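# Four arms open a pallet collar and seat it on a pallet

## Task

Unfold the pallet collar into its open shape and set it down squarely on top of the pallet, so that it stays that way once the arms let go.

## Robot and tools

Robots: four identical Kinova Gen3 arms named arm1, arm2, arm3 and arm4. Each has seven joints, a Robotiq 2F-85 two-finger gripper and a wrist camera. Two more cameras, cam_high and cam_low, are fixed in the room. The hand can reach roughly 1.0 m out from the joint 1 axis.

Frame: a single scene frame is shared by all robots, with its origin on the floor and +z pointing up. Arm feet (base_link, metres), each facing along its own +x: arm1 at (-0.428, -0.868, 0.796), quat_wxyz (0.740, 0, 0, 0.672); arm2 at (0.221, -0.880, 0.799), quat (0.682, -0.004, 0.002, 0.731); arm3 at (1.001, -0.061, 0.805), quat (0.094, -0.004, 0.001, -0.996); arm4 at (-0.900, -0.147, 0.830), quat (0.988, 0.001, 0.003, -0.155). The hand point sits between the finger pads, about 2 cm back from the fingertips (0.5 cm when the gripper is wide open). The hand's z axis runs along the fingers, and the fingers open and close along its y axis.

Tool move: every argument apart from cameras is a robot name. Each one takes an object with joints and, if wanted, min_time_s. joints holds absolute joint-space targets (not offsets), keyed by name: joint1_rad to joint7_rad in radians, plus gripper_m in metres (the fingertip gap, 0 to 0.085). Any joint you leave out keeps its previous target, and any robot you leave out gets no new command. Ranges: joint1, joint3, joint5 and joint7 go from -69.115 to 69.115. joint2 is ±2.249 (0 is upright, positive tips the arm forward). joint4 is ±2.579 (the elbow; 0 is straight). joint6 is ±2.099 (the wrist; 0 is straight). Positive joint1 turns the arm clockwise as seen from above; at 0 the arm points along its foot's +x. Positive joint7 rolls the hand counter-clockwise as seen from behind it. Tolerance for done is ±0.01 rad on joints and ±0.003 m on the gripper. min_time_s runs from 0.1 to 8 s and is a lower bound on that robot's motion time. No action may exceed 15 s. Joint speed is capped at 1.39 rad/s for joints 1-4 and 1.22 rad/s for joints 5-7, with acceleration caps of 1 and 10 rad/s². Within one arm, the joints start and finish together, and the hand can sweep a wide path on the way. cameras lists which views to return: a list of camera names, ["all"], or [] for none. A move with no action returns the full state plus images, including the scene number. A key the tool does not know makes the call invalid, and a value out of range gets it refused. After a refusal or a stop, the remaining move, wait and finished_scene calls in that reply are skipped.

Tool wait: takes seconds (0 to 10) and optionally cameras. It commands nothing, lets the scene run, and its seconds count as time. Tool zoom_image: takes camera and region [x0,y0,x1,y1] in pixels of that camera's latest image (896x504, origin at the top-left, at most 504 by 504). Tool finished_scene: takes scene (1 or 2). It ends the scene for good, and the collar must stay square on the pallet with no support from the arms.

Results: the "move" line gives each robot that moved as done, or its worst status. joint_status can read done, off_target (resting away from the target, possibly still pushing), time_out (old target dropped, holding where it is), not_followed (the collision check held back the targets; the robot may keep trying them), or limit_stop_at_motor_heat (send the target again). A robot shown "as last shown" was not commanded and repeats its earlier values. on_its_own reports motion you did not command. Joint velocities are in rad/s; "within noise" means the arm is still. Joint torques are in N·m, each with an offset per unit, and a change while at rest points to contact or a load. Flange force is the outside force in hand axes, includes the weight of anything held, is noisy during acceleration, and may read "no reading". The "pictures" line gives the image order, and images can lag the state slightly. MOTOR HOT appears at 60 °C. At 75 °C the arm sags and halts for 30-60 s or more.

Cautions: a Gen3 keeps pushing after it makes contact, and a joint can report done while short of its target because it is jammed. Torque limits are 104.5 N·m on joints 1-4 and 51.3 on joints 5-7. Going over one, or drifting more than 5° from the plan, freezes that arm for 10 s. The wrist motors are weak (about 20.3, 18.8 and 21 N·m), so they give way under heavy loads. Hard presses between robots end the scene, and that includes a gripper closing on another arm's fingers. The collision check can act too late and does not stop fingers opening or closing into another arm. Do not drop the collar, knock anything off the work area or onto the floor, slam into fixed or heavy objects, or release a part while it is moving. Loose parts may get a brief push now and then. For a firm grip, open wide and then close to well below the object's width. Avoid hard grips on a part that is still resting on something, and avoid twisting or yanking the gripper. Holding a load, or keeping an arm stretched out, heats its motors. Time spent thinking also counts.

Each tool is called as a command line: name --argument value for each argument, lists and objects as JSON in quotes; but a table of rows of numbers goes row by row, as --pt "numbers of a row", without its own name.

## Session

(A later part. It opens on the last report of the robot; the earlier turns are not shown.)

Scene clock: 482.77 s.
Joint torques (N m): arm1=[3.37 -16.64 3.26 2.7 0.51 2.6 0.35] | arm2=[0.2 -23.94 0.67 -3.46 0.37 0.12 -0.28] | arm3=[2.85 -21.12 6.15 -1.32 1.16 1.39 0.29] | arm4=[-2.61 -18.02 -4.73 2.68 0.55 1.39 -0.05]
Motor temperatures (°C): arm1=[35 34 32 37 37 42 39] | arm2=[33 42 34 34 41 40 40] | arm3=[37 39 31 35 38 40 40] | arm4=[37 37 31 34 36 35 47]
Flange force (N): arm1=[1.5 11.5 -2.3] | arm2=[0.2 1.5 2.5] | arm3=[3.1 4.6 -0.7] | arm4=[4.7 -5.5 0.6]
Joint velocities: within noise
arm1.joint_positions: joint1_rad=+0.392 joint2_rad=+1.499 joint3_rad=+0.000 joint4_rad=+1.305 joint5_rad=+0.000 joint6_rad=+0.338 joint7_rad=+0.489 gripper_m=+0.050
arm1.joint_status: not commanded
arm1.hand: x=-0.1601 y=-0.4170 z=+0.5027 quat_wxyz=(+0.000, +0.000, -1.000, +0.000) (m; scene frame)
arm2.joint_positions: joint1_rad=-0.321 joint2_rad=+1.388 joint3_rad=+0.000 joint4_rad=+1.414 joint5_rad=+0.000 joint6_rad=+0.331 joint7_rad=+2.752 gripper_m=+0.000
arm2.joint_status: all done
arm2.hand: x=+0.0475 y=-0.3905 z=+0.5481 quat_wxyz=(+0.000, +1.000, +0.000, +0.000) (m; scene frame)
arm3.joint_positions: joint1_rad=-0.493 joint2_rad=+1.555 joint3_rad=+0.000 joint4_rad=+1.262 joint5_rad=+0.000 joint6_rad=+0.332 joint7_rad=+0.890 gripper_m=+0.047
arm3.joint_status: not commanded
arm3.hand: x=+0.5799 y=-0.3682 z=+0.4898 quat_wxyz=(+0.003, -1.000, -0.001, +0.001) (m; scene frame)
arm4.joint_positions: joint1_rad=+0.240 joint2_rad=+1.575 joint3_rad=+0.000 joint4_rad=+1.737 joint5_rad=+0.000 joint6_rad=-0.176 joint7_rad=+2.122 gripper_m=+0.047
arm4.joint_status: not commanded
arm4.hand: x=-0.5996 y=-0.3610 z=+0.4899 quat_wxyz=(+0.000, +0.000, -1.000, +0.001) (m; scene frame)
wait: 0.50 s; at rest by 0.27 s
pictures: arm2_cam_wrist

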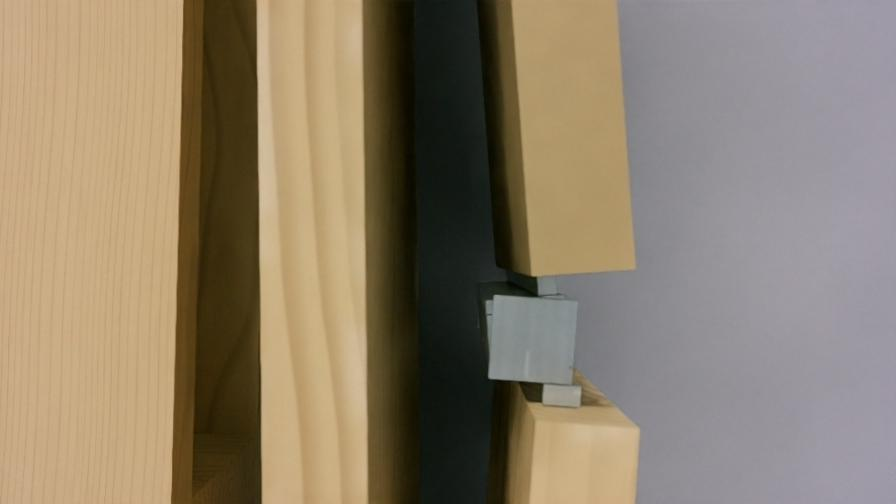

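move --arm2 '{"joints": {"joint2_rad": 1.4735, "joint4_rad": 1.3448, "joint6_rad": 0.315}, "min_time_s": 2}'

wait --seconds 0.4 --cameras '["arm2_cam_wrist"]'

Scene clock: 486.30 s.
Joint torques (N m): arm1=[3.54 -16.57 3.33 2.75 0.56 2.65 0.36] | arm2=[0.23 -24.12 0.77 -3.47 0.39 0.01 -0.27] | arm3=[2.76 -21.15 6.18 -1.34 1.12 1.36 0.34] | arm4=[-2.57 -18.02 -4.68 2.68 0.56 1.39 -0.06]
Motor temperatures (°C): arm1=[35 34 32 37 37 42 39] | arm2=[33 42 34 34 41 40 40] | arm3=[37 39 31 35 38 40 40] | arm4=[37 37 31 34 36 35 47]
Flange force (N): arm1=[1.8 11.7 -2.3] | arm2=[0.2 1.8 2.2] | arm3=[3.0 4.4 -0.7] | arm4=[4.6 -5.4 0.6]
move: arm2 done
Joint velocities: within noise
arm1, arm3, arm4: as last shown
arm2.joint_positions: joint1_rad=-0.321 joint2_rad=+1.473 joint3_rad=+0.000 joint4_rad=+1.345 joint5_rad=+0.000 joint6_rad=+0.315 joint7_rad=+2.752 gripper_m=+0.000
arm2.joint_status: all done
arm2.hand: x=+0.0476 y=-0.3905 z=+0.5109 quat_wxyz=(+0.000, +1.000, +0.000, +0.000) (m; scene frame)
pictures: none

Scene clock: 486.70 s.
Joint torques (N m): arm1=[3.49 -16.62 3.33 2.75 0.55 2.6 0.38] | arm2=[0.28 -24.11 0.72 -3.47 0.4 0.01 -0.26] | arm3=[2.76 -21.14 6.14 -1.24 1.12 1.34 0.29] | arm4=[-2.55 -18.01 -4.67 2.67 0.57 1.39 -0.04]
Motor temperatures (°C): arm1=[35 34 32 37 37 42 39] | arm2=[33 42 34 34 41 40 40] | arm3=[37 39 31 35 38 40 40] | arm4=[37 37 31 34 36 35 47]
Flange force (N): arm1=[1.6 11.8 -2.2] | arm2=[0.1 1.8 2.2] | arm3=[2.6 4.7 -0.5] | arm4=[4.6 -5.3 0.6]
Joint velocities: within noise
arm1.joint_positions: joint1_rad=+0.392 joint2_rad=+1.499 joint3_rad=+0.000 joint4_rad=+1.305 joint5_rad=+0.000 joint6_rad=+0.338 joint7_rad=+0.489 gripper_m=+0.050
arm1.joint_status: not commanded
arm1.hand: x=-0.1601 y=-0.4170 z=+0.5027 quat_wxyz=(+0.000, +0.000, -1.000, +0.000) (m; scene frame)
arm2.joint_positions: joint1_rad=-0.321 joint2_rad=+1.473 joint3_rad=+0.000 joint4_rad=+1.345 joint5_rad=+0.000 joint6_rad=+0.315 joint7_rad=+2.752 gripper_m=+0.000
arm2.joint_status: all done
arm2.hand: x=+0.0476 y=-0.3905 z=+0.5109 quat_wxyz=(+0.000, +1.000, +0.000, +0.000) (m; scene frame)
arm3.joint_positions: joint1_rad=-0.493 joint2_rad=+1.555 joint3_rad=+0.000 joint4_rad=+1.262 joint5_rad=+0.000 joint6_rad=+0.332 joint7_rad=+0.890 gripper_m=+0.047
arm3.joint_status: not commanded
arm3.hand: x=+0.5799 y=-0.3682 z=+0.4898 quat_wxyz=(+0.003, -1.000, -0.001, +0.001) (m; scene frame)
arm4.joint_positions: joint1_rad=+0.240 joint2_rad=+1.575 joint3_rad=+0.000 joint4_rad=+1.737 joint5_rad=+0.000 joint6_rad=-0.176 joint7_rad=+2.122 gripper_m=+0.047
arm4.joint_status: not commanded
arm4.hand: x=-0.5996 y=-0.3610 z=+0.4899 quat_wxyz=(+0.000, +0.000, -1.000, +0.001) (m; scene frame)
wait: 0.40 s; at rest by 0.27 s
pictures: arm2_cam_wrist

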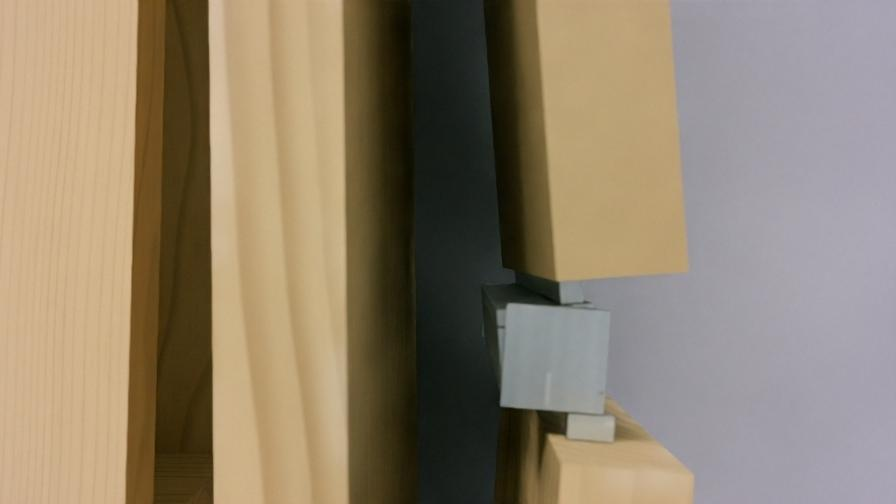

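move --arm2 '{"joints": {"gripper_m": 0.02}, "min_time_s": 1.5}'

wait --seconds 0.4 --cameras '["arm1_cam_wrist", "arm2_cam_wrist"]'

Scene clock: 488.10 s.
Joint torques (N m): arm1=[2.78 -20.53 2.45 -0.05 0.32 1.24 0.27] | arm2=[-4.76 -23.08 -4.98 -2.48 -0.46 0.36 -0.24] | arm3=[2.83 -21.32 6.23 -1.53 1.19 1.28 0.34] | arm4=[-3.4 -18.77 -6.01 1.09 0.76 0.7 0.04]
Motor temperatures (°C): arm1=[35 34 32 37 37 42 39] | arm2=[33 42 34 34 41 40 40] | arm3=[37 39 31 35 38 40 40] | arm4=[37 37 31 34 36 35 47]
Flange force (N): arm1=[2.2 7.8 0.7] | arm2=[8.4 -3.8 1.9] | arm3=[3.4 4.4 -0.7] | arm4=[7.8 -5.6 -1.4]
move: arm2 done
Joint velocities: within noise
arm1, arm3, arm4: as last shown
arm1.joint_positions: joint1_rad=+0.393 joint2_rad=+1.499 joint3_rad=+0.000 joint4_rad=+1.305 joint5_rad=+0.000 joint6_rad=+0.338 joint7_rad=+0.489 gripper_m=+0.050
arm2.joint_positions: joint1_rad=-0.320 joint2_rad=+1.473 joint3_rad=+0.000 joint4_rad=+1.345 joint5_rad=+0.000 joint6_rad=+0.315 joint7_rad=+2.752 gripper_m=+0.019
arm2.joint_status: all done
arm2.hand: x=+0.0476 y=-0.3905 z=+0.5109 quat_wxyz=(+0.000, +1.000, +0.000, +0.000) (m; scene frame)
pictures: none

Scene clock: 488.50 s.
Joint torques (N m): arm1=[2.68 -20.8 2.34 -0.12 0.3 1.19 0.28] | arm2=[-5.05 -23.02 -5.4 -2.52 -0.5 0.31 -0.24] | arm3=[2.68 -21.26 6.12 -1.52 1.14 1.27 0.31] | arm4=[-3.42 -18.79 -5.95 1.07 0.77 0.67 0.01]
Motor temperatures (°C): arm1=[35 34 32 37 37 42 39] | arm2=[33 42 34 34 41 40 40] | arm3=[37 39 31 35 38 40 40] | arm4=[37 37 31 34 36 35 47]
Flange force (N): arm1=[2.0 7.8 1.2] | arm2=[8.9 -3.9 1.7] | arm3=[3.2 4.1 -0.9] | arm4=[7.8 -5.7 -1.4]
Joint velocities: within noise
arm1.joint_positions: joint1_rad=+0.392 joint2_rad=+1.499 joint3_rad=+0.000 joint4_rad=+1.305 joint5_rad=+0.000 joint6_rad=+0.338 joint7_rad=+0.489 gripper_m=+0.050
arm1.joint_status: not commanded
arm1.hand: x=-0.1601 y=-0.4170 z=+0.5027 quat_wxyz=(+0.000, +0.000, -1.000, +0.000) (m; scene frame)
arm2.joint_positions: joint1_rad=-0.321 joint2_rad=+1.473 joint3_rad=+0.000 joint4_rad=+1.345 joint5_rad=+0.000 joint6_rad=+0.315 joint7_rad=+2.752 gripper_m=+0.019
arm2.joint_status: all done
arm2.hand: x=+0.0476 y=-0.3905 z=+0.5109 quat_wxyz=(+0.000, +1.000, +0.000, +0.000) (m; scene frame)
arm3.joint_positions: joint1_rad=-0.493 joint2_rad=+1.555 joint3_rad=+0.000 joint4_rad=+1.262 joint5_rad=+0.000 joint6_rad=+0.332 joint7_rad=+0.890 gripper_m=+0.047
arm3.joint_status: not commanded
arm3.hand: x=+0.5799 y=-0.3682 z=+0.4898 quat_wxyz=(+0.003, -1.000, -0.001, +0.001) (m; scene frame)
arm4.joint_positions: joint1_rad=+0.240 joint2_rad=+1.575 joint3_rad=+0.000 joint4_rad=+1.737 joint5_rad=+0.000 joint6_rad=-0.176 joint7_rad=+2.122 gripper_m=+0.047
arm4.joint_status: not commanded
arm4.hand: x=-0.5996 y=-0.3609 z=+0.4899 quat_wxyz=(+0.000, +0.000, -1.000, +0.001) (m; scene frame)
wait: 0.40 s; at rest by 0.27 s
pictures: arm1_cam_wrist, arm2_cam_wrist

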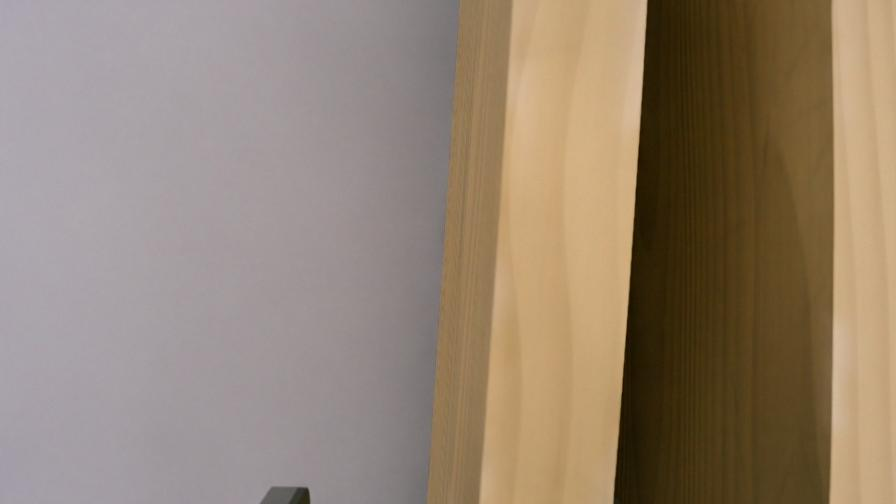

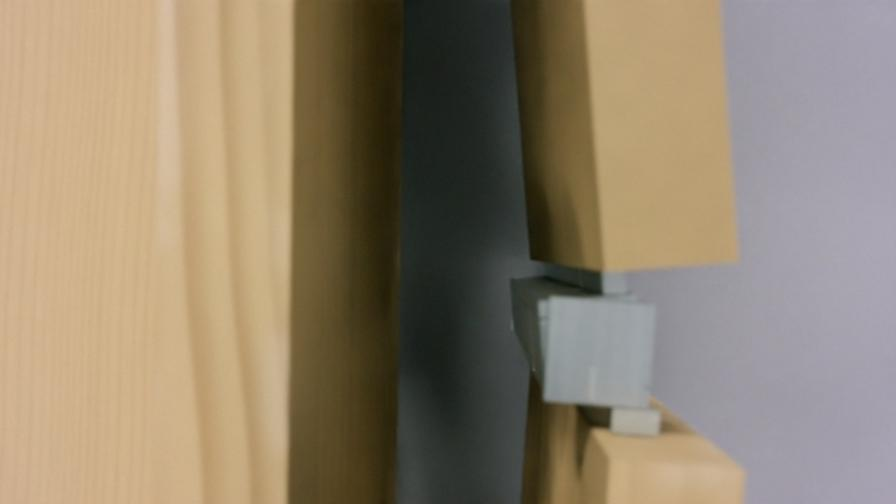

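move --arm2 '{"joints": {"gripper_m": 0.045}, "min_time_s": 1.5}'

wait --seconds 0.4 --cameras '["arm1_cam_wrist", "arm2_cam_wrist", "arm3_cam_wrist", "arm4_cam_wrist"]'

Scene clock: 495.17 s.
Joint torques (N m): arm1=[-0.08 -23.27 -0.72 -2.81 -0.13 -0.09 0.25] | arm2=[-8.08 -22.5 -9.15 11.14 -1.1 8.87 -0.16] | arm3=[6.76 -16.56 10.88 2.82 2.38 3.27 0.78] | arm4=[-6.2 -14.95 -11.44 -1.34 0.87 0.17 -0.42]
Motor temperatures (°C): arm1=[35 34 32 37 37 42 39] | arm2=[33 42 34 34 41 40 40] | arm3=[37 39 31 35 38 40 40] | arm4=[37 37 31 34 36 35 47]
Flange force (N): arm1=[-0.2 1.2 1.0] | arm2=[5.3 -31.1 30.7] | arm3=[2.6 15.4 -1.9] | arm4=[15.2 -11.0 -16.3]
move: arm2 done
Joint velocities: within noise
arm1, arm3, arm4: as last shown
arm2.joint_positions: joint1_rad=-0.321 joint2_rad=+1.473 joint3_rad=+0.000 joint4_rad=+1.345 joint5_rad=+0.000 joint6_rad=+0.315 joint7_rad=+2.752 gripper_m=+0.042
arm2.joint_status: all done
arm2.hand: x=+0.0475 y=-0.3904 z=+0.5109 quat_wxyz=(+0.000, +1.000, +0.000, +0.000) (m; scene frame)
arm3.hand: x=+0.5799 y=-0.3684 z=+0.4898 quat_wxyz=(+0.003, -1.000, -0.001, +0.001) (m; scene frame)
arm4.hand: x=-0.5996 y=-0.3610 z=+0.4899 quat_wxyz=(+0.000, +0.000, -1.000, +0.001) (m; scene frame)
pictures: none

Scene clock: 495.57 s.
Joint torques (N m): arm1=[-0.09 -23.29 -0.7 -2.72 -0.11 -0.11 0.26] | arm2=[-8.05 -22.16 -9.17 11.46 -1.12 9.08 -0.15] | arm3=[7.02 -16.28 11.16 3.15 2.36 3.42 0.75] | arm4=[-6.22 -14.94 -11.49 -1.33 0.87 0.18 -0.4]
Motor temperatures (°C): arm1=[35 34 32 37 37 42 39] | arm2=[33 42 34 34 41 40 40] | arm3=[37 39 31 35 38 40 40] | arm4=[37 37 31 34 36 35 47]
Flange force (N): arm1=[-0.4 1.5 1.2] | arm2=[5.1 -31.4 30.6] | arm3=[2.4 16.1 -1.8] | arm4=[15.2 -11.0 -16.3]
Joint velocities: within noise
arm1.joint_positions: joint1_rad=+0.392 joint2_rad=+1.499 joint3_rad=+0.000 joint4_rad=+1.305 joint5_rad=+0.000 joint6_rad=+0.338 joint7_rad=+0.489 gripper_m=+0.050
arm1.joint_status: not commanded
arm1.hand: x=-0.1601 y=-0.4170 z=+0.5027 quat_wxyz=(+0.000, +0.000, -1.000, +0.000) (m; scene frame)
arm2.joint_positions: joint1_rad=-0.321 joint2_rad=+1.473 joint3_rad=+0.000 joint4_rad=+1.345 joint5_rad=+0.000 joint6_rad=+0.315 joint7_rad=+2.752 gripper_m=+0.042
arm2.joint_status: all done
arm2.hand: x=+0.0476 y=-0.3905 z=+0.5109 quat_wxyz=(+0.000, +1.000, +0.000, +0.000) (m; scene frame)
arm3.joint_positions: joint1_rad=-0.493 joint2_rad=+1.555 joint3_rad=+0.000 joint4_rad=+1.262 joint5_rad=+0.000 joint6_rad=+0.332 joint7_rad=+0.890 gripper_m=+0.047
arm3.joint_status: not commanded
arm3.hand: x=+0.5799 y=-0.3683 z=+0.4898 quat_wxyz=(+0.003, -1.000, -0.001, +0.001) (m; scene frame)
arm4.joint_positions: joint1_rad=+0.240 joint2_rad=+1.575 joint3_rad=+0.000 joint4_rad=+1.737 joint5_rad=+0.000 joint6_rad=-0.176 joint7_rad=+2.122 gripper_m=+0.047
arm4.joint_status: not commanded
arm4.hand: x=-0.5996 y=-0.3610 z=+0.4899 quat_wxyz=(+0.000, +0.000, -1.000, +0.001) (m; scene frame)
wait: 0.40 s; at rest by 0.27 s
pictures: arm1_cam_wrist, arm2_cam_wrist, arm3_cam_wrist, arm4_cam_wrist

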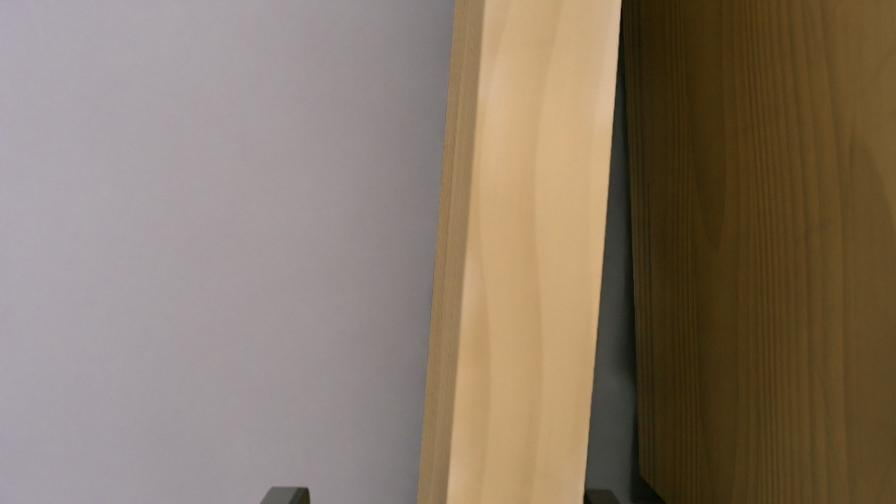

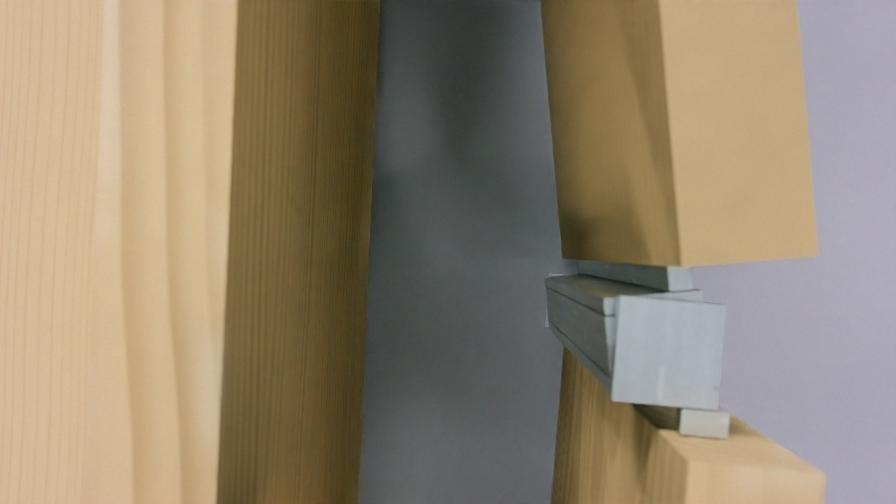

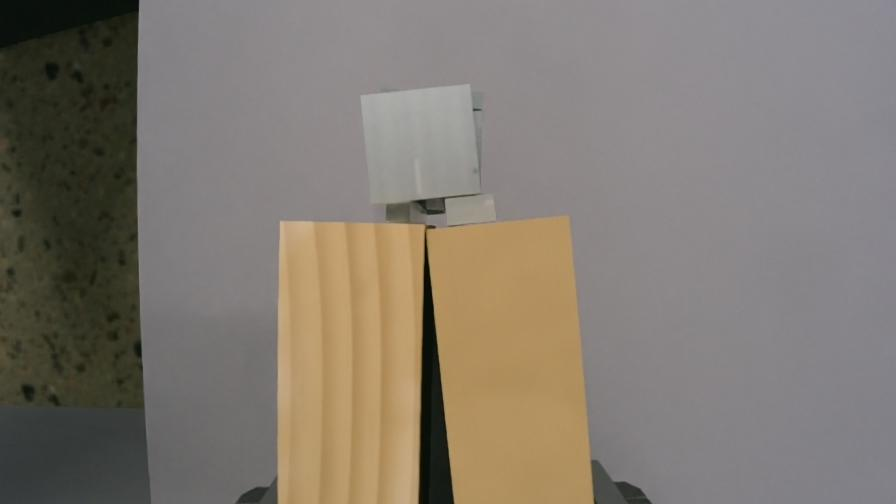

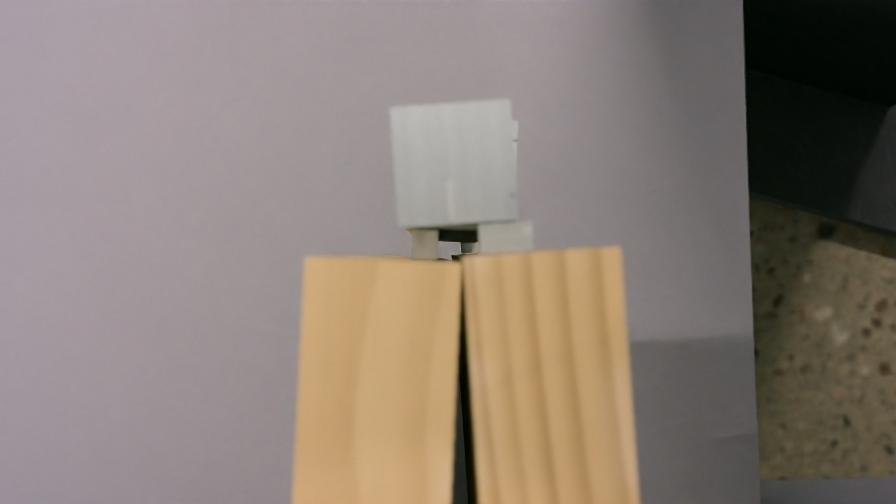

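move --arm3 '{"joints": {"gripper_m": 0.058}}' --arm4 '{"joints": {"gripper_m": 0.058}}'

wait --seconds 0.4 --cameras '["arm1_cam_wrist", "arm2_cam_wrist", "cam_high", "cam_low"]'

zoom_image --camera "cam_high" --region '[370, 170, 530, 380]'

Scene clock: 500.50 s.
Joint torques (N m): arm1=[-0.05 -23.24 -0.67 -2.77 -0.09 -0.09 0.31] | arm2=[-2.72 -18.04 -2.93 2.42 -0.2 2.88 -0.29] | arm3=[0.71 -21.04 3.75 -1.89 0.77 0.96 0.31] | arm4=[0.25 -18.08 -0.1 0.68 -0.05 0.56 -0.18]
Motor temperatures (°C): arm1=[35 34 32 37 37 42 39] | arm2=[33 42 34 34 41 41 40] | arm3=[37 39 31 35 38 40 40] | arm4=[37 37 31 34 36 35 47]
Flange force (N): arm1=[-0.1 1.4 1.0] | arm2=[2.3 -9.5 0.9] | arm3=[1.4 0.8 -2.3] | arm4=[3.3 2.5 -4.0]
move: arm3 done; arm4 done
Joint velocities: within noise
arm1, arm2: as last shown
arm2.hand: x=+0.0475 y=-0.3906 z=+0.5109 quat_wxyz=(+0.000, +1.000, +0.000, +0.000) (m; scene frame)
arm3.joint_positions: joint1_rad=-0.493 joint2_rad=+1.555 joint3_rad=+0.000 joint4_rad=+1.262 joint5_rad=+0.000 joint6_rad=+0.332 joint7_rad=+0.890 gripper_m=+0.058
arm3.joint_status: all done
arm3.hand: x=+0.5799 y=-0.3682 z=+0.4898 quat_wxyz=(+0.003, -1.000, +0.000, +0.001) (m; scene frame)
arm4.joint_positions: joint1_rad=+0.240 joint2_rad=+1.575 joint3_rad=+0.000 joint4_rad=+1.737 joint5_rad=+0.000 joint6_rad=-0.176 joint7_rad=+2.122 gripper_m=+0.058
arm4.joint_status: all done
arm4.hand: x=-0.5995 y=-0.3610 z=+0.4899 quat_wxyz=(+0.000, +0.000, -1.000, +0.001) (m; scene frame)
pictures: none

Scene clock: 500.90 s.
Joint torques (N m): arm1=[-0.1 -23.27 -0.63 -2.68 -0.13 -0.1 0.27] | arm2=[-2.72 -18.11 -2.9 2.22 -0.19 2.76 -0.27] | arm3=[0.55 -21.05 3.56 -2.2 0.76 0.94 0.38] | arm4=[0.33 -18.15 -0.01 0.66 -0.03 0.53 -0.17]
Motor temperatures (°C): arm1=[35 34 32 37 37 42 39] | arm2=[33 42 34 34 41 41 40] | arm3=[37 39 31 35 38 40 40] | arm4=[37 37 31 34 36 35 47]
Flange force (N): arm1=[-0.5 1.6 1.2] | arm2=[2.4 -9.1 0.6] | arm3=[2.2 -0.1 -2.9] | arm4=[3.1 2.7 -3.9]
Joint velocities: within noise
arm1.joint_positions: joint1_rad=+0.392 joint2_rad=+1.499 joint3_rad=+0.000 joint4_rad=+1.305 joint5_rad=+0.000 joint6_rad=+0.338 joint7_rad=+0.489 gripper_m=+0.050
arm1.joint_status: not commanded
arm1.hand: x=-0.1601 y=-0.4170 z=+0.5027 quat_wxyz=(+0.000, +0.000, -1.000, +0.000) (m; scene frame)
arm2.joint_positions: joint1_rad=-0.321 joint2_rad=+1.473 joint3_rad=+0.000 joint4_rad=+1.345 joint5_rad=+0.000 joint6_rad=+0.315 joint7_rad=+2.752 gripper_m=+0.042
arm2.joint_status: not commanded
arm2.hand: x=+0.0475 y=-0.3905 z=+0.5109 quat_wxyz=(+0.000, +1.000, +0.000, +0.000) (m; scene frame)
arm3.joint_positions: joint1_rad=-0.493 joint2_rad=+1.555 joint3_rad=+0.000 joint4_rad=+1.262 joint5_rad=+0.000 joint6_rad=+0.332 joint7_rad=+0.890 gripper_m=+0.058
arm3.joint_status: all done
arm3.hand: x=+0.5799 y=-0.3682 z=+0.4898 quat_wxyz=(+0.003, -1.000, -0.001, +0.001) (m; scene frame)
arm4.joint_positions: joint1_rad=+0.240 joint2_rad=+1.575 joint3_rad=+0.000 joint4_rad=+1.737 joint5_rad=+0.000 joint6_rad=-0.176 joint7_rad=+2.122 gripper_m=+0.058
arm4.joint_status: all done
arm4.hand: x=-0.5995 y=-0.3610 z=+0.4899 quat_wxyz=(+0.000, +0.000, -1.000, +0.001) (m; scene frame)
wait: 0.40 s; at rest by 0.27 s
pictures: arm1_cam_wrist, arm2_cam_wrist, cam_high, cam_low

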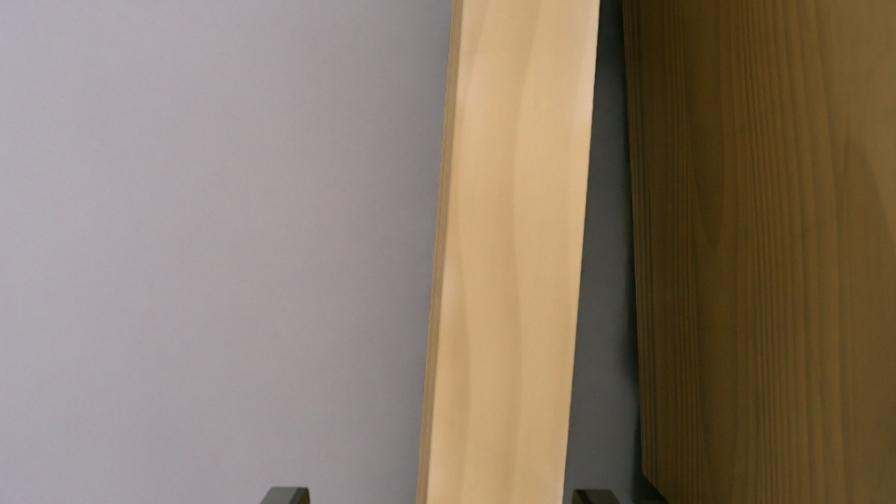

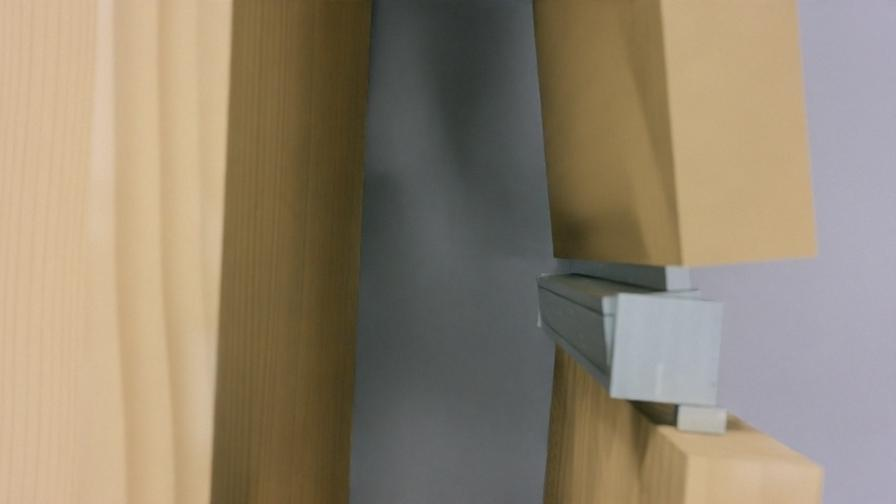

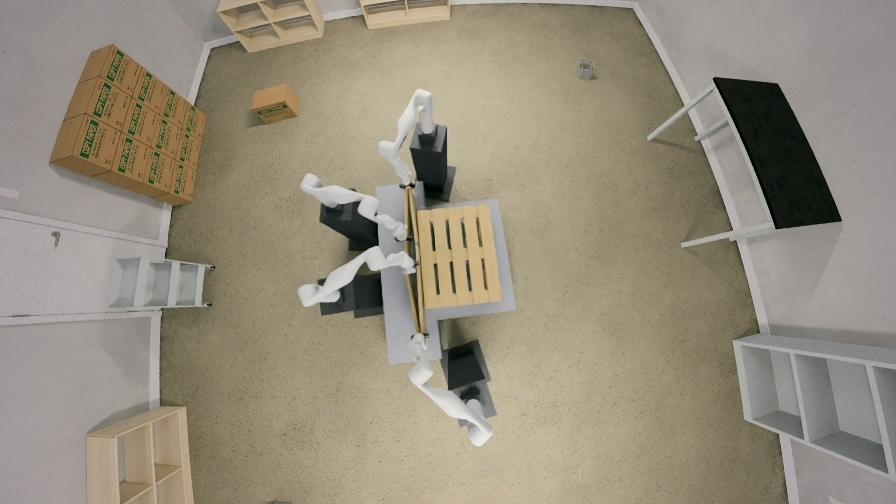

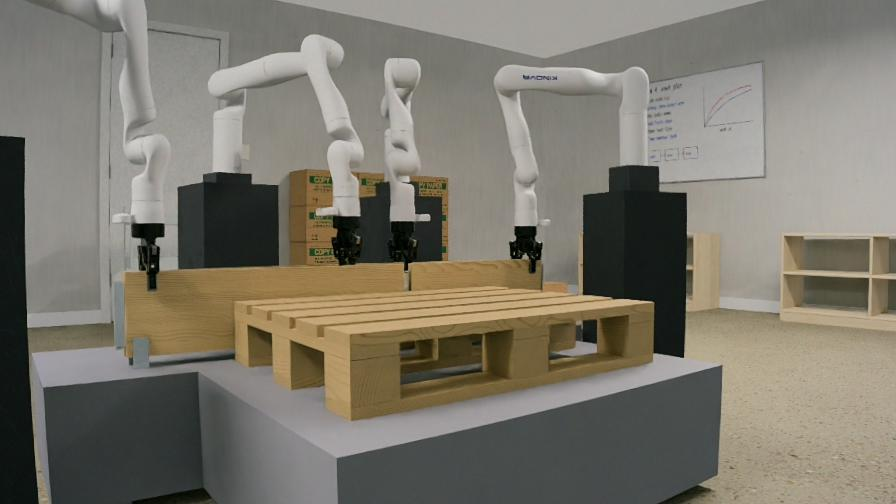

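Scaled by 2.400 from the camera's 896x504 image, which has a finer 1280x720 frame.

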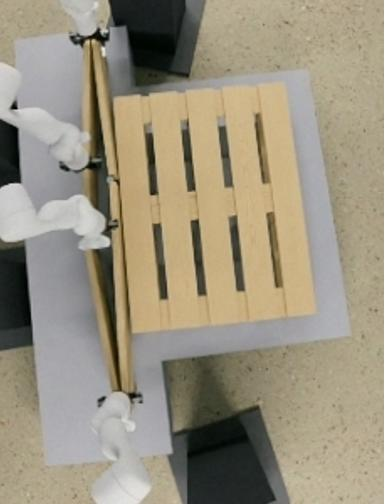

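move --arm1 '{"joints": {"joint1_rad": 0.3842, "joint2_rad": 1.5071, "joint4_rad": 1.2692, "joint6_rad": 0.3653, "joint7_rad": 0.4805}, "min_time_s": 0.8}' --arm2 '{"joints": {"gripper_m": 0.0}}'

move --arm1 '{"joints": {"joint2_rad": 1.377, "joint4_rad": 1.3752, "joint6_rad": 0.3894}, "min_time_s": 1}' --arm2 '{"joints": {"joint2_rad": 1.3477, "joint4_rad": 1.4435, "joint6_rad": 0.3421}, "min_time_s": 1.5}'

move --arm1 '{"joints": {"joint2_rad": 1.076, "joint4_rad": 1.5244, "joint6_rad": 0.5413}, "min_time_s": 1.5}'

move --arm1 '{"joints": {"joint1_rad": -0.4237, "joint2_rad": 0.5416, "joint4_rad": 2.1306, "joint6_rad": 0.4694, "joint7_rad": -0.3274}, "min_time_s": 2.5}'

move --arm2 '{"joints": {"joint1_rad": -0.5921, "joint2_rad": 1.3101, "joint4_rad": 1.3401, "joint6_rad": 0.4831, "joint7_rad": 2.4073, "gripper_m": 0.05}, "min_time_s": 2}'

wait --seconds 0.5 --cameras '["arm1_cam_wrist", "arm2_cam_wrist", "cam_high"]'

Scene clock: 517.23 s.
Joint torques (N m): arm1=[-0.02 -23.48 -0.7 -3.02 -0.14 -0.13 0.24] | arm2=[0.22 -24.04 0.69 -3.35 0.38 0.08 -0.28] | arm3=[-0.7 -21.51 2.09 -2.99 0.61 0.44 0.39] | arm4=[0.67 -19.12 0.62 -0.29 -0.09 0.05 -0.18]
Motor temperatures (°C): arm1=[35 34 32 37 37 42 39] | arm2=[33 42 34 34 41 41 40] | arm3=[37 39 31 35 38 40 40] | arm4=[37 37 31 34 36 35 46]
Flange force (N): arm1=[-0.2 1.4 0.9] | arm2=[0.2 1.6 2.3] | arm3=[1.7 -2.6 -3.7] | arm4=[3.9 4.3 -3.9]
move: arm1 done; arm2 done
Joint velocities: within noise
arm1.joint_positions: joint1_rad=+0.384 joint2_rad=+1.507 joint3_rad=+0.000 joint4_rad=+1.269 joint5_rad=+0.000 joint6_rad=+0.365 joint7_rad=+0.481 gripper_m=+0.050
arm1.joint_status: all done
arm1.hand: x=-0.1600 y=-0.4073 z=+0.5023 quat_wxyz=(+0.000, +0.000, -1.000, +0.000) (m; scene frame)
arm2.joint_positions: joint1_rad=-0.321 joint2_rad=+1.473 joint3_rad=+0.000 joint4_rad=+1.345 joint5_rad=+0.000 joint6_rad=+0.315 joint7_rad=+2.752 gripper_m=+0.000
arm2.joint_status: all done
arm2.hand: x=+0.0476 y=-0.3905 z=+0.5109 quat_wxyz=(+0.000, +1.000, +0.000, +0.000) (m; scene frame)
arm3, arm4: as last shown
arm3.hand: x=+0.5799 y=-0.3683 z=+0.4898 quat_wxyz=(+0.003, -1.000, -0.001, +0.001) (m; scene frame)
arm4.hand: x=-0.5996 y=-0.3610 z=+0.4899 quat_wxyz=(+0.000, +0.000, -1.000, +0.001) (m; scene frame)
pictures: none

Scene clock: 519.03 s.
Joint torques (N m): arm1=[-0.1 -23.43 -0.71 -3.18 -0.15 -0.11 0.26] | arm2=[0.22 -23.94 0.68 -3.6 0.37 0.05 -0.26] | arm3=[-0.78 -21.65 2.1 -2.97 0.6 0.43 0.35] | arm4=[0.63 -19.11 0.6 -0.29 -0.06 0.07 -0.16]
Motor temperatures (°C): arm1=[35 35 32 37 37 42 39] | arm2=[33 42 34 34 41 41 40] | arm3=[37 39 31 35 38 40 40] | arm4=[37 37 31 34 36 35 46]
Flange force (N): arm1=[-0.4 1.5 1.0] | arm2=[0.1 1.4 2.6] | arm3=[1.4 -2.7 -3.3] | arm4=[4.0 4.3 -3.9]
move: arm1 done; arm2 done
Joint velocities: within noise
arm1.joint_positions: joint1_rad=+0.384 joint2_rad=+1.377 joint3_rad=+0.000 joint4_rad=+1.375 joint5_rad=+0.000 joint6_rad=+0.389 joint7_rad=+0.481 gripper_m=+0.050
arm1.joint_status: all done
arm1.hand: x=-0.1600 y=-0.4073 z=+0.5593 quat_wxyz=(+0.000, +0.000, -1.000, +0.000) (m; scene frame)
arm2.joint_positions: joint1_rad=-0.321 joint2_rad=+1.348 joint3_rad=+0.000 joint4_rad=+1.443 joint5_rad=+0.000 joint6_rad=+0.342 joint7_rad=+2.752 gripper_m=+0.000
arm2.joint_status: all done
arm2.hand: x=+0.0475 y=-0.3904 z=+0.5659 quat_wxyz=(+0.000, +1.000, +0.000, +0.000) (m; scene frame)
arm3, arm4: as last shown
arm3.hand: x=+0.5799 y=-0.3682 z=+0.4898 quat_wxyz=(+0.003, -1.000, -0.001, +0.001) (m; scene frame)
pictures: none

Scene clock: 520.87 s.
Joint torques (N m): arm1=[-0.05 -22.6 -0.81 -4.37 -0.14 -0.1 0.29] | arm2=[0.19 -23.88 0.67 -3.61 0.38 0.09 -0.29] | arm3=[-0.8 -21.57 2.06 -2.96 0.58 0.45 0.43] | arm4=[0.62 -19.13 0.58 -0.29 -0.08 0.06 -0.18]
Motor temperatures (°C): arm1=[35 35 32 37 37 42 39] | arm2=[33 42 34 34 41 41 40] | arm3=[37 39 31 35 38 40 40] | arm4=[37 37 31 34 36 35 46]
Flange force (N): arm1=[-0.2 1.7 0.7] | arm2=[0.3 1.6 2.5] | arm3=[1.5 -2.7 -3.5] | arm4=[4.0 4.2 -3.8]
move: arm1 done
Joint velocities: within noise
arm1.joint_positions: joint1_rad=+0.384 joint2_rad=+1.076 joint3_rad=+0.000 joint4_rad=+1.524 joint5_rad=+0.000 joint6_rad=+0.541 joint7_rad=+0.481 gripper_m=+0.050
arm1.joint_status: all done
arm1.hand: x=-0.1601 y=-0.4073 z=+0.6995 quat_wxyz=(+0.000, +0.000, -1.000, +0.000) (m; scene frame)
arm2, arm3, arm4: as last shown
pictures: none

Scene clock: 523.70 s.
Joint torques (N m): arm1=[-0.1 -14.67 -0.84 -3.83 -0.09 -0.08 0.26] | arm2=[0.16 -23.9 0.69 -3.64 0.39 0.08 -0.28] | arm3=[-0.7 -21.66 2.11 -3.02 0.56 0.4 0.4] | arm4=[0.63 -19.11 0.58 -0.31 -0.07 0.05 -0.19]
Motor temperatures (°C): arm1=[35 35 32 37 37 42 39] | arm2=[33 42 34 34 41 41 40] | arm3=[37 39 31 35 38 40 40] | arm4=[37 37 31 34 36 35 46]
Flange force (N): arm1=[1.0 1.0 0.3] | arm2=[0.4 1.6 2.4] | arm3=[1.6 -2.6 -3.4] | arm4=[4.0 4.3 -3.9]
move: arm1 done
Joint velocities: within noise
arm1.joint_positions: joint1_rad=-0.424 joint2_rad=+0.542 joint3_rad=+0.000 joint4_rad=+2.131 joint5_rad=+0.000 joint6_rad=+0.469 joint7_rad=-0.327 gripper_m=+0.050
arm1.joint_status: all done
arm1.hand: x=-0.5201 y=-0.5196 z=+0.8492 quat_wxyz=(+0.000, +0.000, -1.000, +0.000) (m; scene frame)
arm2, arm3, arm4: as last shown
pictures: none

Scene clock: 526.03 s.
Joint torques (N m): arm1=[0 -14.63 -0.9 -3.78 -0.13 -0.11 0.27] | arm2=[0.11 -24.87 0.65 -4.74 0.38 0.08 -0.28] | arm3=[-0.8 -21.57 2.09 -2.98 0.58 0.41 0.35] | arm4=[0.62 -19.12 0.6 -0.31 -0.09 0.05 -0.15]
Motor temperatures (°C): arm1=[35 35 32 37 37 42 39] | arm2=[33 42 34 34 41 41 40] | arm3=[37 40 31 35 38 40 40] | arm4=[37 37 31 34 36 35 46]
Flange force (N): arm1=[1.3 1.0 0.1] | arm2=[0.7 1.0 2.5] | arm3=[1.4 -2.8 -3.5] | arm4=[4.0 4.3 -3.9]
move: arm2 done
Joint velocities: within noise
arm1, arm3, arm4: as last shown
arm2.joint_positions: joint1_rad=-0.592 joint2_rad=+1.310 joint3_rad=+0.000 joint4_rad=+1.340 joint5_rad=+0.000 joint6_rad=+0.483 joint7_rad=+2.407 gripper_m=+0.050
arm2.joint_status: all done
arm2.hand: x=-0.1005 y=-0.4261 z=+0.5991 quat_wxyz=(+0.001, +0.999, -0.037, +0.000) (m; scene frame)
pictures: none

Scene clock: 526.53 s.
Joint torques (N m): arm1=[-0.01 -14.72 -0.96 -3.83 -0.08 -0.14 0.33] | arm2=[0.14 -24.9 0.61 -4.79 0.37 0.08 -0.25] | arm3=[-0.77 -21.67 2.14 -3 0.57 0.4 0.38] | arm4=[0.62 -19.11 0.58 -0.26 -0.08 0.06 -0.17]
Motor temperatures (°C): arm1=[35 35 32 37 37 42 39] | arm2=[33 42 34 34 41 41 40] | arm3=[37 40 31 35 38 40 40] | arm4=[37 37 31 34 36 35 46]
Flange force (N): arm1=[1.5 1.0 0.2] | arm2=[0.7 1.2 2.5] | arm3=[1.4 -2.7 -3.3] | arm4=[3.9 4.2 -3.8]
Joint velocities: within noise
arm1.joint_positions: joint1_rad=-0.424 joint2_rad=+0.542 joint3_rad=+0.000 joint4_rad=+2.131 joint5_rad=+0.000 joint6_rad=+0.469 joint7_rad=-0.327 gripper_m=+0.050
arm1.joint_status: not commanded
arm1.hand: x=-0.5201 y=-0.5196 z=+0.8492 quat_wxyz=(+0.000, +0.000, -1.000, +0.000) (m; scene frame)
arm2.joint_positions: joint1_rad=-0.592 joint2_rad=+1.310 joint3_rad=+0.000 joint4_rad=+1.340 joint5_rad=+0.000 joint6_rad=+0.483 joint7_rad=+2.407 gripper_m=+0.050
arm2.joint_status: all done
arm2.hand: x=-0.1005 y=-0.4261 z=+0.5991 quat_wxyz=(+0.001, +0.999, -0.037, +0.000) (m; scene frame)
arm3.joint_positions: joint1_rad=-0.493 joint2_rad=+1.555 joint3_rad=+0.000 joint4_rad=+1.262 joint5_rad=+0.000 joint6_rad=+0.332 joint7_rad=+0.890 gripper_m=+0.058
arm3.joint_status: not commanded
arm3.hand: x=+0.5799 y=-0.3682 z=+0.4898 quat_wxyz=(+0.003, -1.000, -0.001, +0.001) (m; scene frame)
arm4.joint_positions: joint1_rad=+0.240 joint2_rad=+1.575 joint3_rad=+0.000 joint4_rad=+1.737 joint5_rad=+0.000 joint6_rad=-0.176 joint7_rad=+2.122 gripper_m=+0.058
arm4.joint_status: not commanded
arm4.hand: x=-0.5996 y=-0.3610 z=+0.4899 quat_wxyz=(+0.000, +0.000, -1.000, +0.001) (m; scene frame)
wait: 0.50 s; at rest by 0.27 s
pictures: arm1_cam_wrist, arm2_cam_wrist, cam_high

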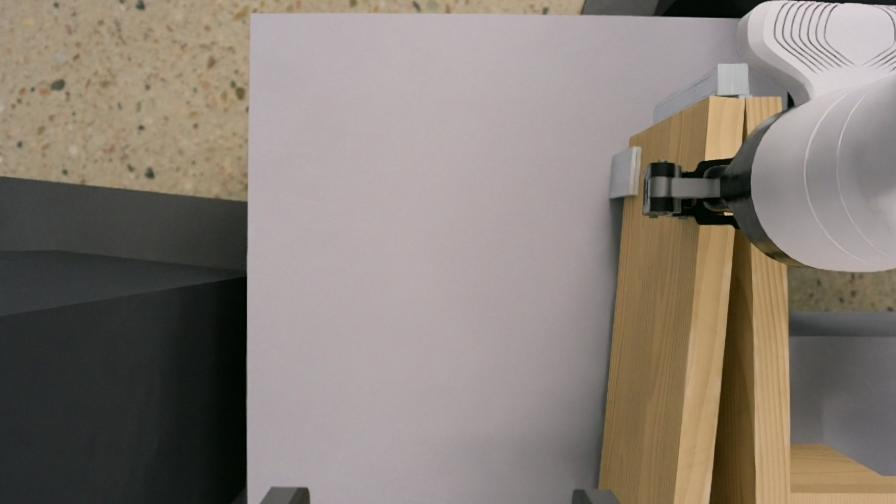

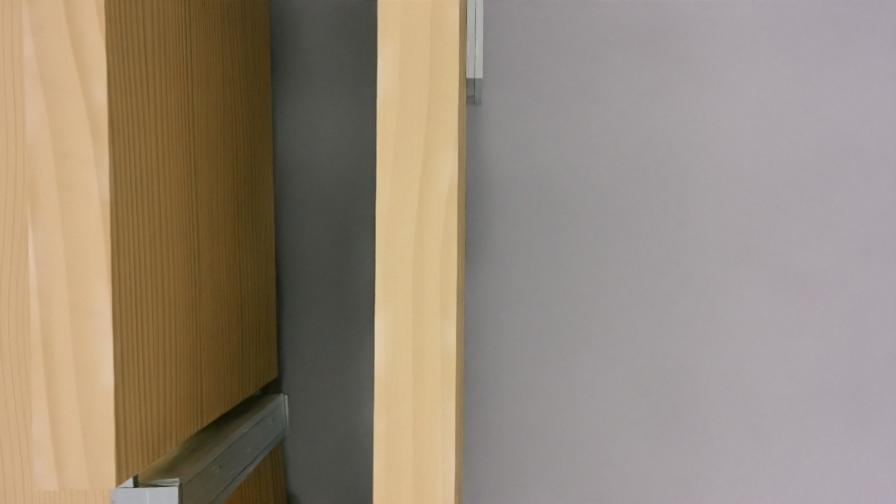

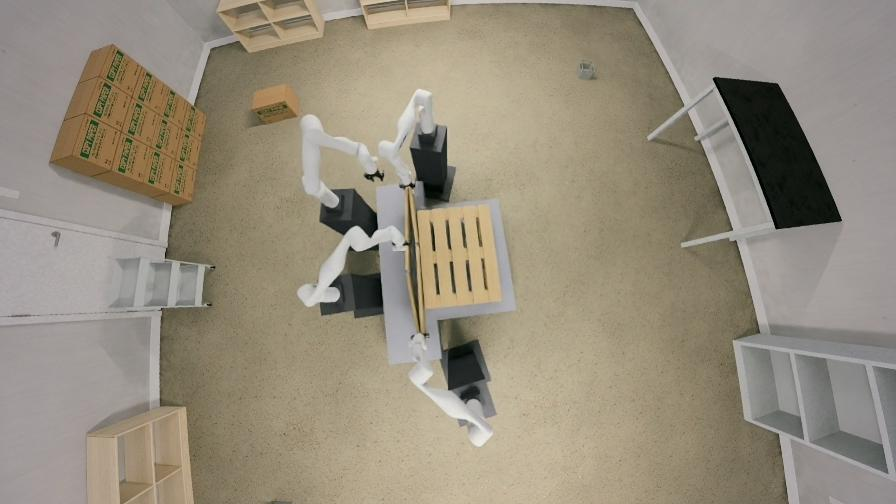

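move --arm2 '{"joints": {"joint1_rad": -0.5844, "joint2_rad": 1.3165, "joint4_rad": 1.3153, "joint6_rad": 0.5015, "joint7_rad": 2.415}, "min_time_s": 0.6}'

move --arm2 '{"joints": {"joint2_rad": 1.5297, "joint4_rad": 1.1469, "joint6_rad": 0.4567}, "min_time_s": 2}'

wait --seconds 0.4 --cameras '["arm2_cam_wrist"]'

Scene clock: 530.13 s.
Joint torques (N m): arm1=[-0.03 -14.7 -0.89 -3.82 -0.16 -0.11 0.29] | arm2=[0.12 -25.07 0.66 -4.92 0.38 0.09 -0.26] | arm3=[-0.87 -21.56 2.08 -3.06 0.57 0.38 0.32] | arm4=[0.65 -19.09 0.55 -0.34 -0.05 0.05 -0.16]
Motor temperatures (°C): arm1=[35 35 32 37 37 42 39] | arm2=[33 42 34 34 41 41 40] | arm3=[37 40 31 35 38 40 40] | arm4=[37 37 31 34 36 35 46]
Flange force (N): arm1=[1.3 1.0 0.3] | arm2=[0.7 1.1 2.5] | arm3=[1.5 -3.1 -3.7] | arm4=[4.0 4.4 -4.1]
move: arm2 done
Joint velocities: within noise
arm1, arm3, arm4: as last shown
arm2.joint_positions: joint1_rad=-0.584 joint2_rad=+1.317 joint3_rad=+0.000 joint4_rad=+1.315 joint5_rad=+0.000 joint6_rad=+0.502 joint7_rad=+2.415 gripper_m=+0.050
arm2.joint_status: all done
arm2.hand: x=-0.1005 y=-0.4191 z=+0.5992 quat_wxyz=(+0.001, +0.999, -0.037, +0.000) (m; scene frame)
pictures: none

Scene clock: 532.43 s.
Joint torques (N m): arm1=[-0.1 -14.67 -0.94 -3.78 -0.12 -0.1 0.23] | arm2=[0.15 -25.33 0.68 -4.51 0.37 0.18 -0.26] | arm3=[-0.75 -21.57 2.2 -3.06 0.58 0.39 0.43] | arm4=[0.61 -19.1 0.61 -0.29 -0.07 0.07 -0.17]
Motor temperatures (°C): arm1=[35 35 32 37 37 42 39] | arm2=[33 42 34 34 41 41 40] | arm3=[37 40 31 35 38 40 40] | arm4=[37 37 31 34 36 35 46]
Flange force (N): arm1=[1.0 1.2 0.2] | arm2=[0.9 1.4 2.4] | arm3=[1.7 -2.7 -3.7] | arm4=[4.0 4.3 -3.9]
move: arm2 done
Joint velocities: within noise
arm1, arm3, arm4: as last shown
arm2.joint_positions: joint1_rad=-0.584 joint2_rad=+1.530 joint3_rad=+0.000 joint4_rad=+1.147 joint5_rad=+0.000 joint6_rad=+0.457 joint7_rad=+2.415 gripper_m=+0.050
arm2.joint_status: all done
arm2.hand: x=-0.1006 y=-0.4193 z=+0.5040 quat_wxyz=(+0.001, +0.999, -0.037, +0.000) (m; scene frame)
pictures: none

Scene clock: 532.83 s.
Joint torques (N m): arm1=[-0.09 -14.65 -0.89 -3.77 -0.09 -0.11 0.28] | arm2=[0.21 -25.28 0.63 -4.47 0.38 0.12 -0.26] | arm3=[-0.72 -21.64 2.16 -3.04 0.49 0.45 0.39] | arm4=[0.61 -19.07 0.58 -0.31 -0.1 0.04 -0.15]
Motor temperatures (°C): arm1=[35 35 32 37 37 42 39] | arm2=[33 42 34 34 41 41 40] | arm3=[37 40 31 35 38 40 40] | arm4=[37 37 31 34 36 35 46]
Flange force (N): arm1=[1.1 1.2 0.1] | arm2=[0.6 1.2 2.3] | arm3=[1.8 -2.8 -3.5] | arm4=[4.0 4.2 -4.0]
Joint velocities: within noise
arm1.joint_positions: joint1_rad=-0.424 joint2_rad=+0.542 joint3_rad=+0.000 joint4_rad=+2.131 joint5_rad=+0.000 joint6_rad=+0.469 joint7_rad=-0.327 gripper_m=+0.050
arm1.joint_status: not commanded
arm1.hand: x=-0.5201 y=-0.5196 z=+0.8492 quat_wxyz=(+0.000, +0.000, -1.000, +0.000) (m; scene frame)
arm2.joint_positions: joint1_rad=-0.584 joint2_rad=+1.530 joint3_rad=+0.000 joint4_rad=+1.147 joint5_rad=+0.000 joint6_rad=+0.457 joint7_rad=+2.415 gripper_m=+0.050
arm2.joint_status: all done
arm2.hand: x=-0.1006 y=-0.4193 z=+0.5040 quat_wxyz=(+0.001, +0.999, -0.037, +0.000) (m; scene frame)
arm3.joint_positions: joint1_rad=-0.493 joint2_rad=+1.555 joint3_rad=+0.000 joint4_rad=+1.262 joint5_rad=+0.000 joint6_rad=+0.332 joint7_rad=+0.890 gripper_m=+0.058
arm3.joint_status: not commanded
arm3.hand: x=+0.5799 y=-0.3682 z=+0.4898 quat_wxyz=(+0.003, -1.000, -0.001, +0.001) (m; scene frame)
arm4.joint_positions: joint1_rad=+0.240 joint2_rad=+1.575 joint3_rad=+0.000 joint4_rad=+1.737 joint5_rad=+0.000 joint6_rad=-0.176 joint7_rad=+2.122 gripper_m=+0.058
arm4.joint_status: not commanded
arm4.hand: x=-0.5996 y=-0.3610 z=+0.4899 quat_wxyz=(+0.000, +0.000, -1.000, +0.001) (m; scene frame)
wait: 0.40 s; at rest by 0.27 s
pictures: arm2_cam_wrist

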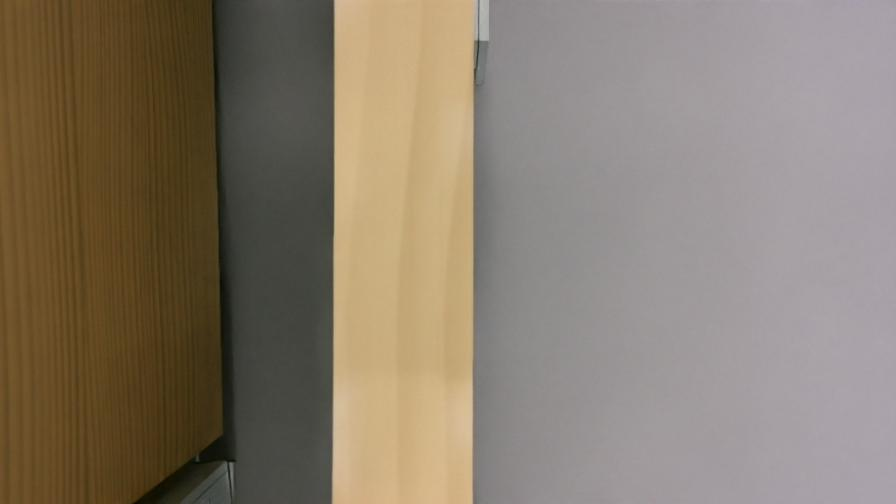

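move --arm2 '{"joints": {"joint1_rad": -0.5787, "joint2_rad": 1.5348, "joint4_rad": 1.1266, "joint6_rad": 0.472, "joint7_rad": 2.4207}, "min_time_s": 0.8}'

move --arm2 '{"joints": {"gripper_m": 0.026}}'

wait --seconds 0.4 --cameras '["arm2_cam_wrist"]'

Scene clock: 535.00 s.
Joint torques (N m): arm1=[-0.05 -14.58 -0.97 -3.75 -0.12 -0.05 0.24] | arm2=[0.16 -25.45 0.69 -4.69 0.39 0.06 -0.25] | arm3=[-0.73 -21.69 2.09 -3.08 0.54 0.44 0.45] | arm4=[0.64 -19.08 0.6 -0.29 -0.09 0.05 -0.17]
Motor temperatures (°C): arm1=[35 35 32 37 37 42 39] | arm2=[33 42 34 34 41 41 40] | arm3=[37 40 31 35 38 40 40] | arm4=[37 37 31 34 36 35 46]
Flange force (N): arm1=[1.1 1.0 0.1] | arm2=[0.7 1.2 2.2] | arm3=[1.9 -2.8 -3.5] | arm4=[4.0 4.2 -4.0]
move: arm2 done
Joint velocities: within noise
arm1, arm3, arm4: as last shown
arm2.joint_positions: joint1_rad=-0.579 joint2_rad=+1.535 joint3_rad=+0.000 joint4_rad=+1.127 joint5_rad=+0.000 joint6_rad=+0.472 joint7_rad=+2.421 gripper_m=+0.050
arm2.joint_status: all done
arm2.hand: x=-0.1005 y=-0.4140 z=+0.5040 quat_wxyz=(+0.001, +0.999, -0.037, +0.000) (m; scene frame)
pictures: none

Scene clock: 535.73 s.
Joint torques (N m): arm1=[-0.07 -14.64 -0.91 -3.86 -0.12 -0.07 0.25] | arm2=[0.69 -25.6 1.22 -4.92 0.55 -0.08 -0.27] | arm3=[-0.77 -21.55 2.08 -3.05 0.59 0.37 0.39] | arm4=[0.63 -19.1 0.55 -0.31 -0.09 0.06 -0.17]
Motor temperatures (°C): arm1=[35 35 32 37 37 42 39] | arm2=[33 42 34 34 41 41 40] | arm3=[37 40 31 35 38 40 40] | arm4=[37 37 31 34 36 35 46]
Flange force (N): arm1=[1.0 0.8 0.3] | arm2=[0.3 2.2 2.0] | arm3=[1.6 -2.8 -3.7] | arm4=[4.0 4.3 -4.0]
move: arm2 done
Joint velocities: within noise
arm1, arm3, arm4: as last shown
arm2.joint_positions: joint1_rad=-0.579 joint2_rad=+1.535 joint3_rad=+0.000 joint4_rad=+1.127 joint5_rad=+0.000 joint6_rad=+0.472 joint7_rad=+2.421 gripper_m=+0.026
arm2.joint_status: all done
arm2.hand: x=-0.1005 y=-0.4140 z=+0.5040 quat_wxyz=(+0.001, +0.999, -0.037, +0.000) (m; scene frame)
pictures: none

Scene clock: 536.13 s.
Joint torques (N m): arm1=[-0.1 -14.72 -0.89 -3.68 -0.15 -0.13 0.28] | arm2=[0.7 -25.58 1.24 -4.97 0.53 -0.12 -0.27] | arm3=[-0.74 -21.59 2.11 -3.06 0.6 0.45 0.41] | arm4=[0.63 -19.12 0.58 -0.32 -0.09 0.07 -0.15]
Motor temperatures (°C): arm1=[35 35 32 37 37 42 39] | arm2=[33 42 34 34 41 41 40] | arm3=[37 40 31 35 38 40 40] | arm4=[37 37 31 34 36 35 46]
Flange force (N): arm1=[1.2 1.6 0.2] | arm2=[0.4 2.3 1.9] | arm3=[1.9 -2.9 -3.7] | arm4=[4.1 4.3 -3.9]
Joint velocities: within noise
arm1.joint_positions: joint1_rad=-0.424 joint2_rad=+0.542 joint3_rad=+0.000 joint4_rad=+2.131 joint5_rad=+0.000 joint6_rad=+0.469 joint7_rad=-0.327 gripper_m=+0.050
arm1.joint_status: not commanded
arm1.hand: x=-0.5201 y=-0.5196 z=+0.8492 quat_wxyz=(+0.000, +0.000, -1.000, +0.000) (m; scene frame)
arm2.joint_positions: joint1_rad=-0.579 joint2_rad=+1.535 joint3_rad=+0.000 joint4_rad=+1.127 joint5_rad=+0.000 joint6_rad=+0.472 joint7_rad=+2.421 gripper_m=+0.026
arm2.joint_status: all done
arm2.hand: x=-0.1005 y=-0.4140 z=+0.5040 quat_wxyz=(+0.001, +0.999, -0.037, +0.000) (m; scene frame)
arm3.joint_positions: joint1_rad=-0.493 joint2_rad=+1.555 joint3_rad=+0.000 joint4_rad=+1.262 joint5_rad=+0.000 joint6_rad=+0.332 joint7_rad=+0.890 gripper_m=+0.058
arm3.joint_status: not commanded
arm3.hand: x=+0.5799 y=-0.3682 z=+0.4898 quat_wxyz=(+0.003, -1.000, -0.001, +0.001) (m; scene frame)
arm4.joint_positions: joint1_rad=+0.240 joint2_rad=+1.575 joint3_rad=+0.000 joint4_rad=+1.737 joint5_rad=+0.000 joint6_rad=-0.176 joint7_rad=+2.122 gripper_m=+0.058
arm4.joint_status: not commanded
arm4.hand: x=-0.5996 y=-0.3610 z=+0.4899 quat_wxyz=(+0.000, +0.000, -1.000, +0.001) (m; scene frame)
wait: 0.40 s; at rest by 0.27 s
pictures: arm2_cam_wrist

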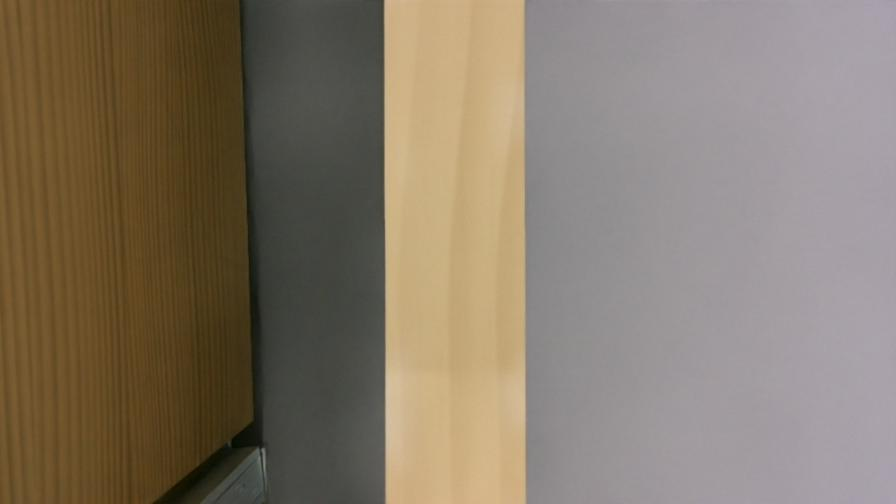

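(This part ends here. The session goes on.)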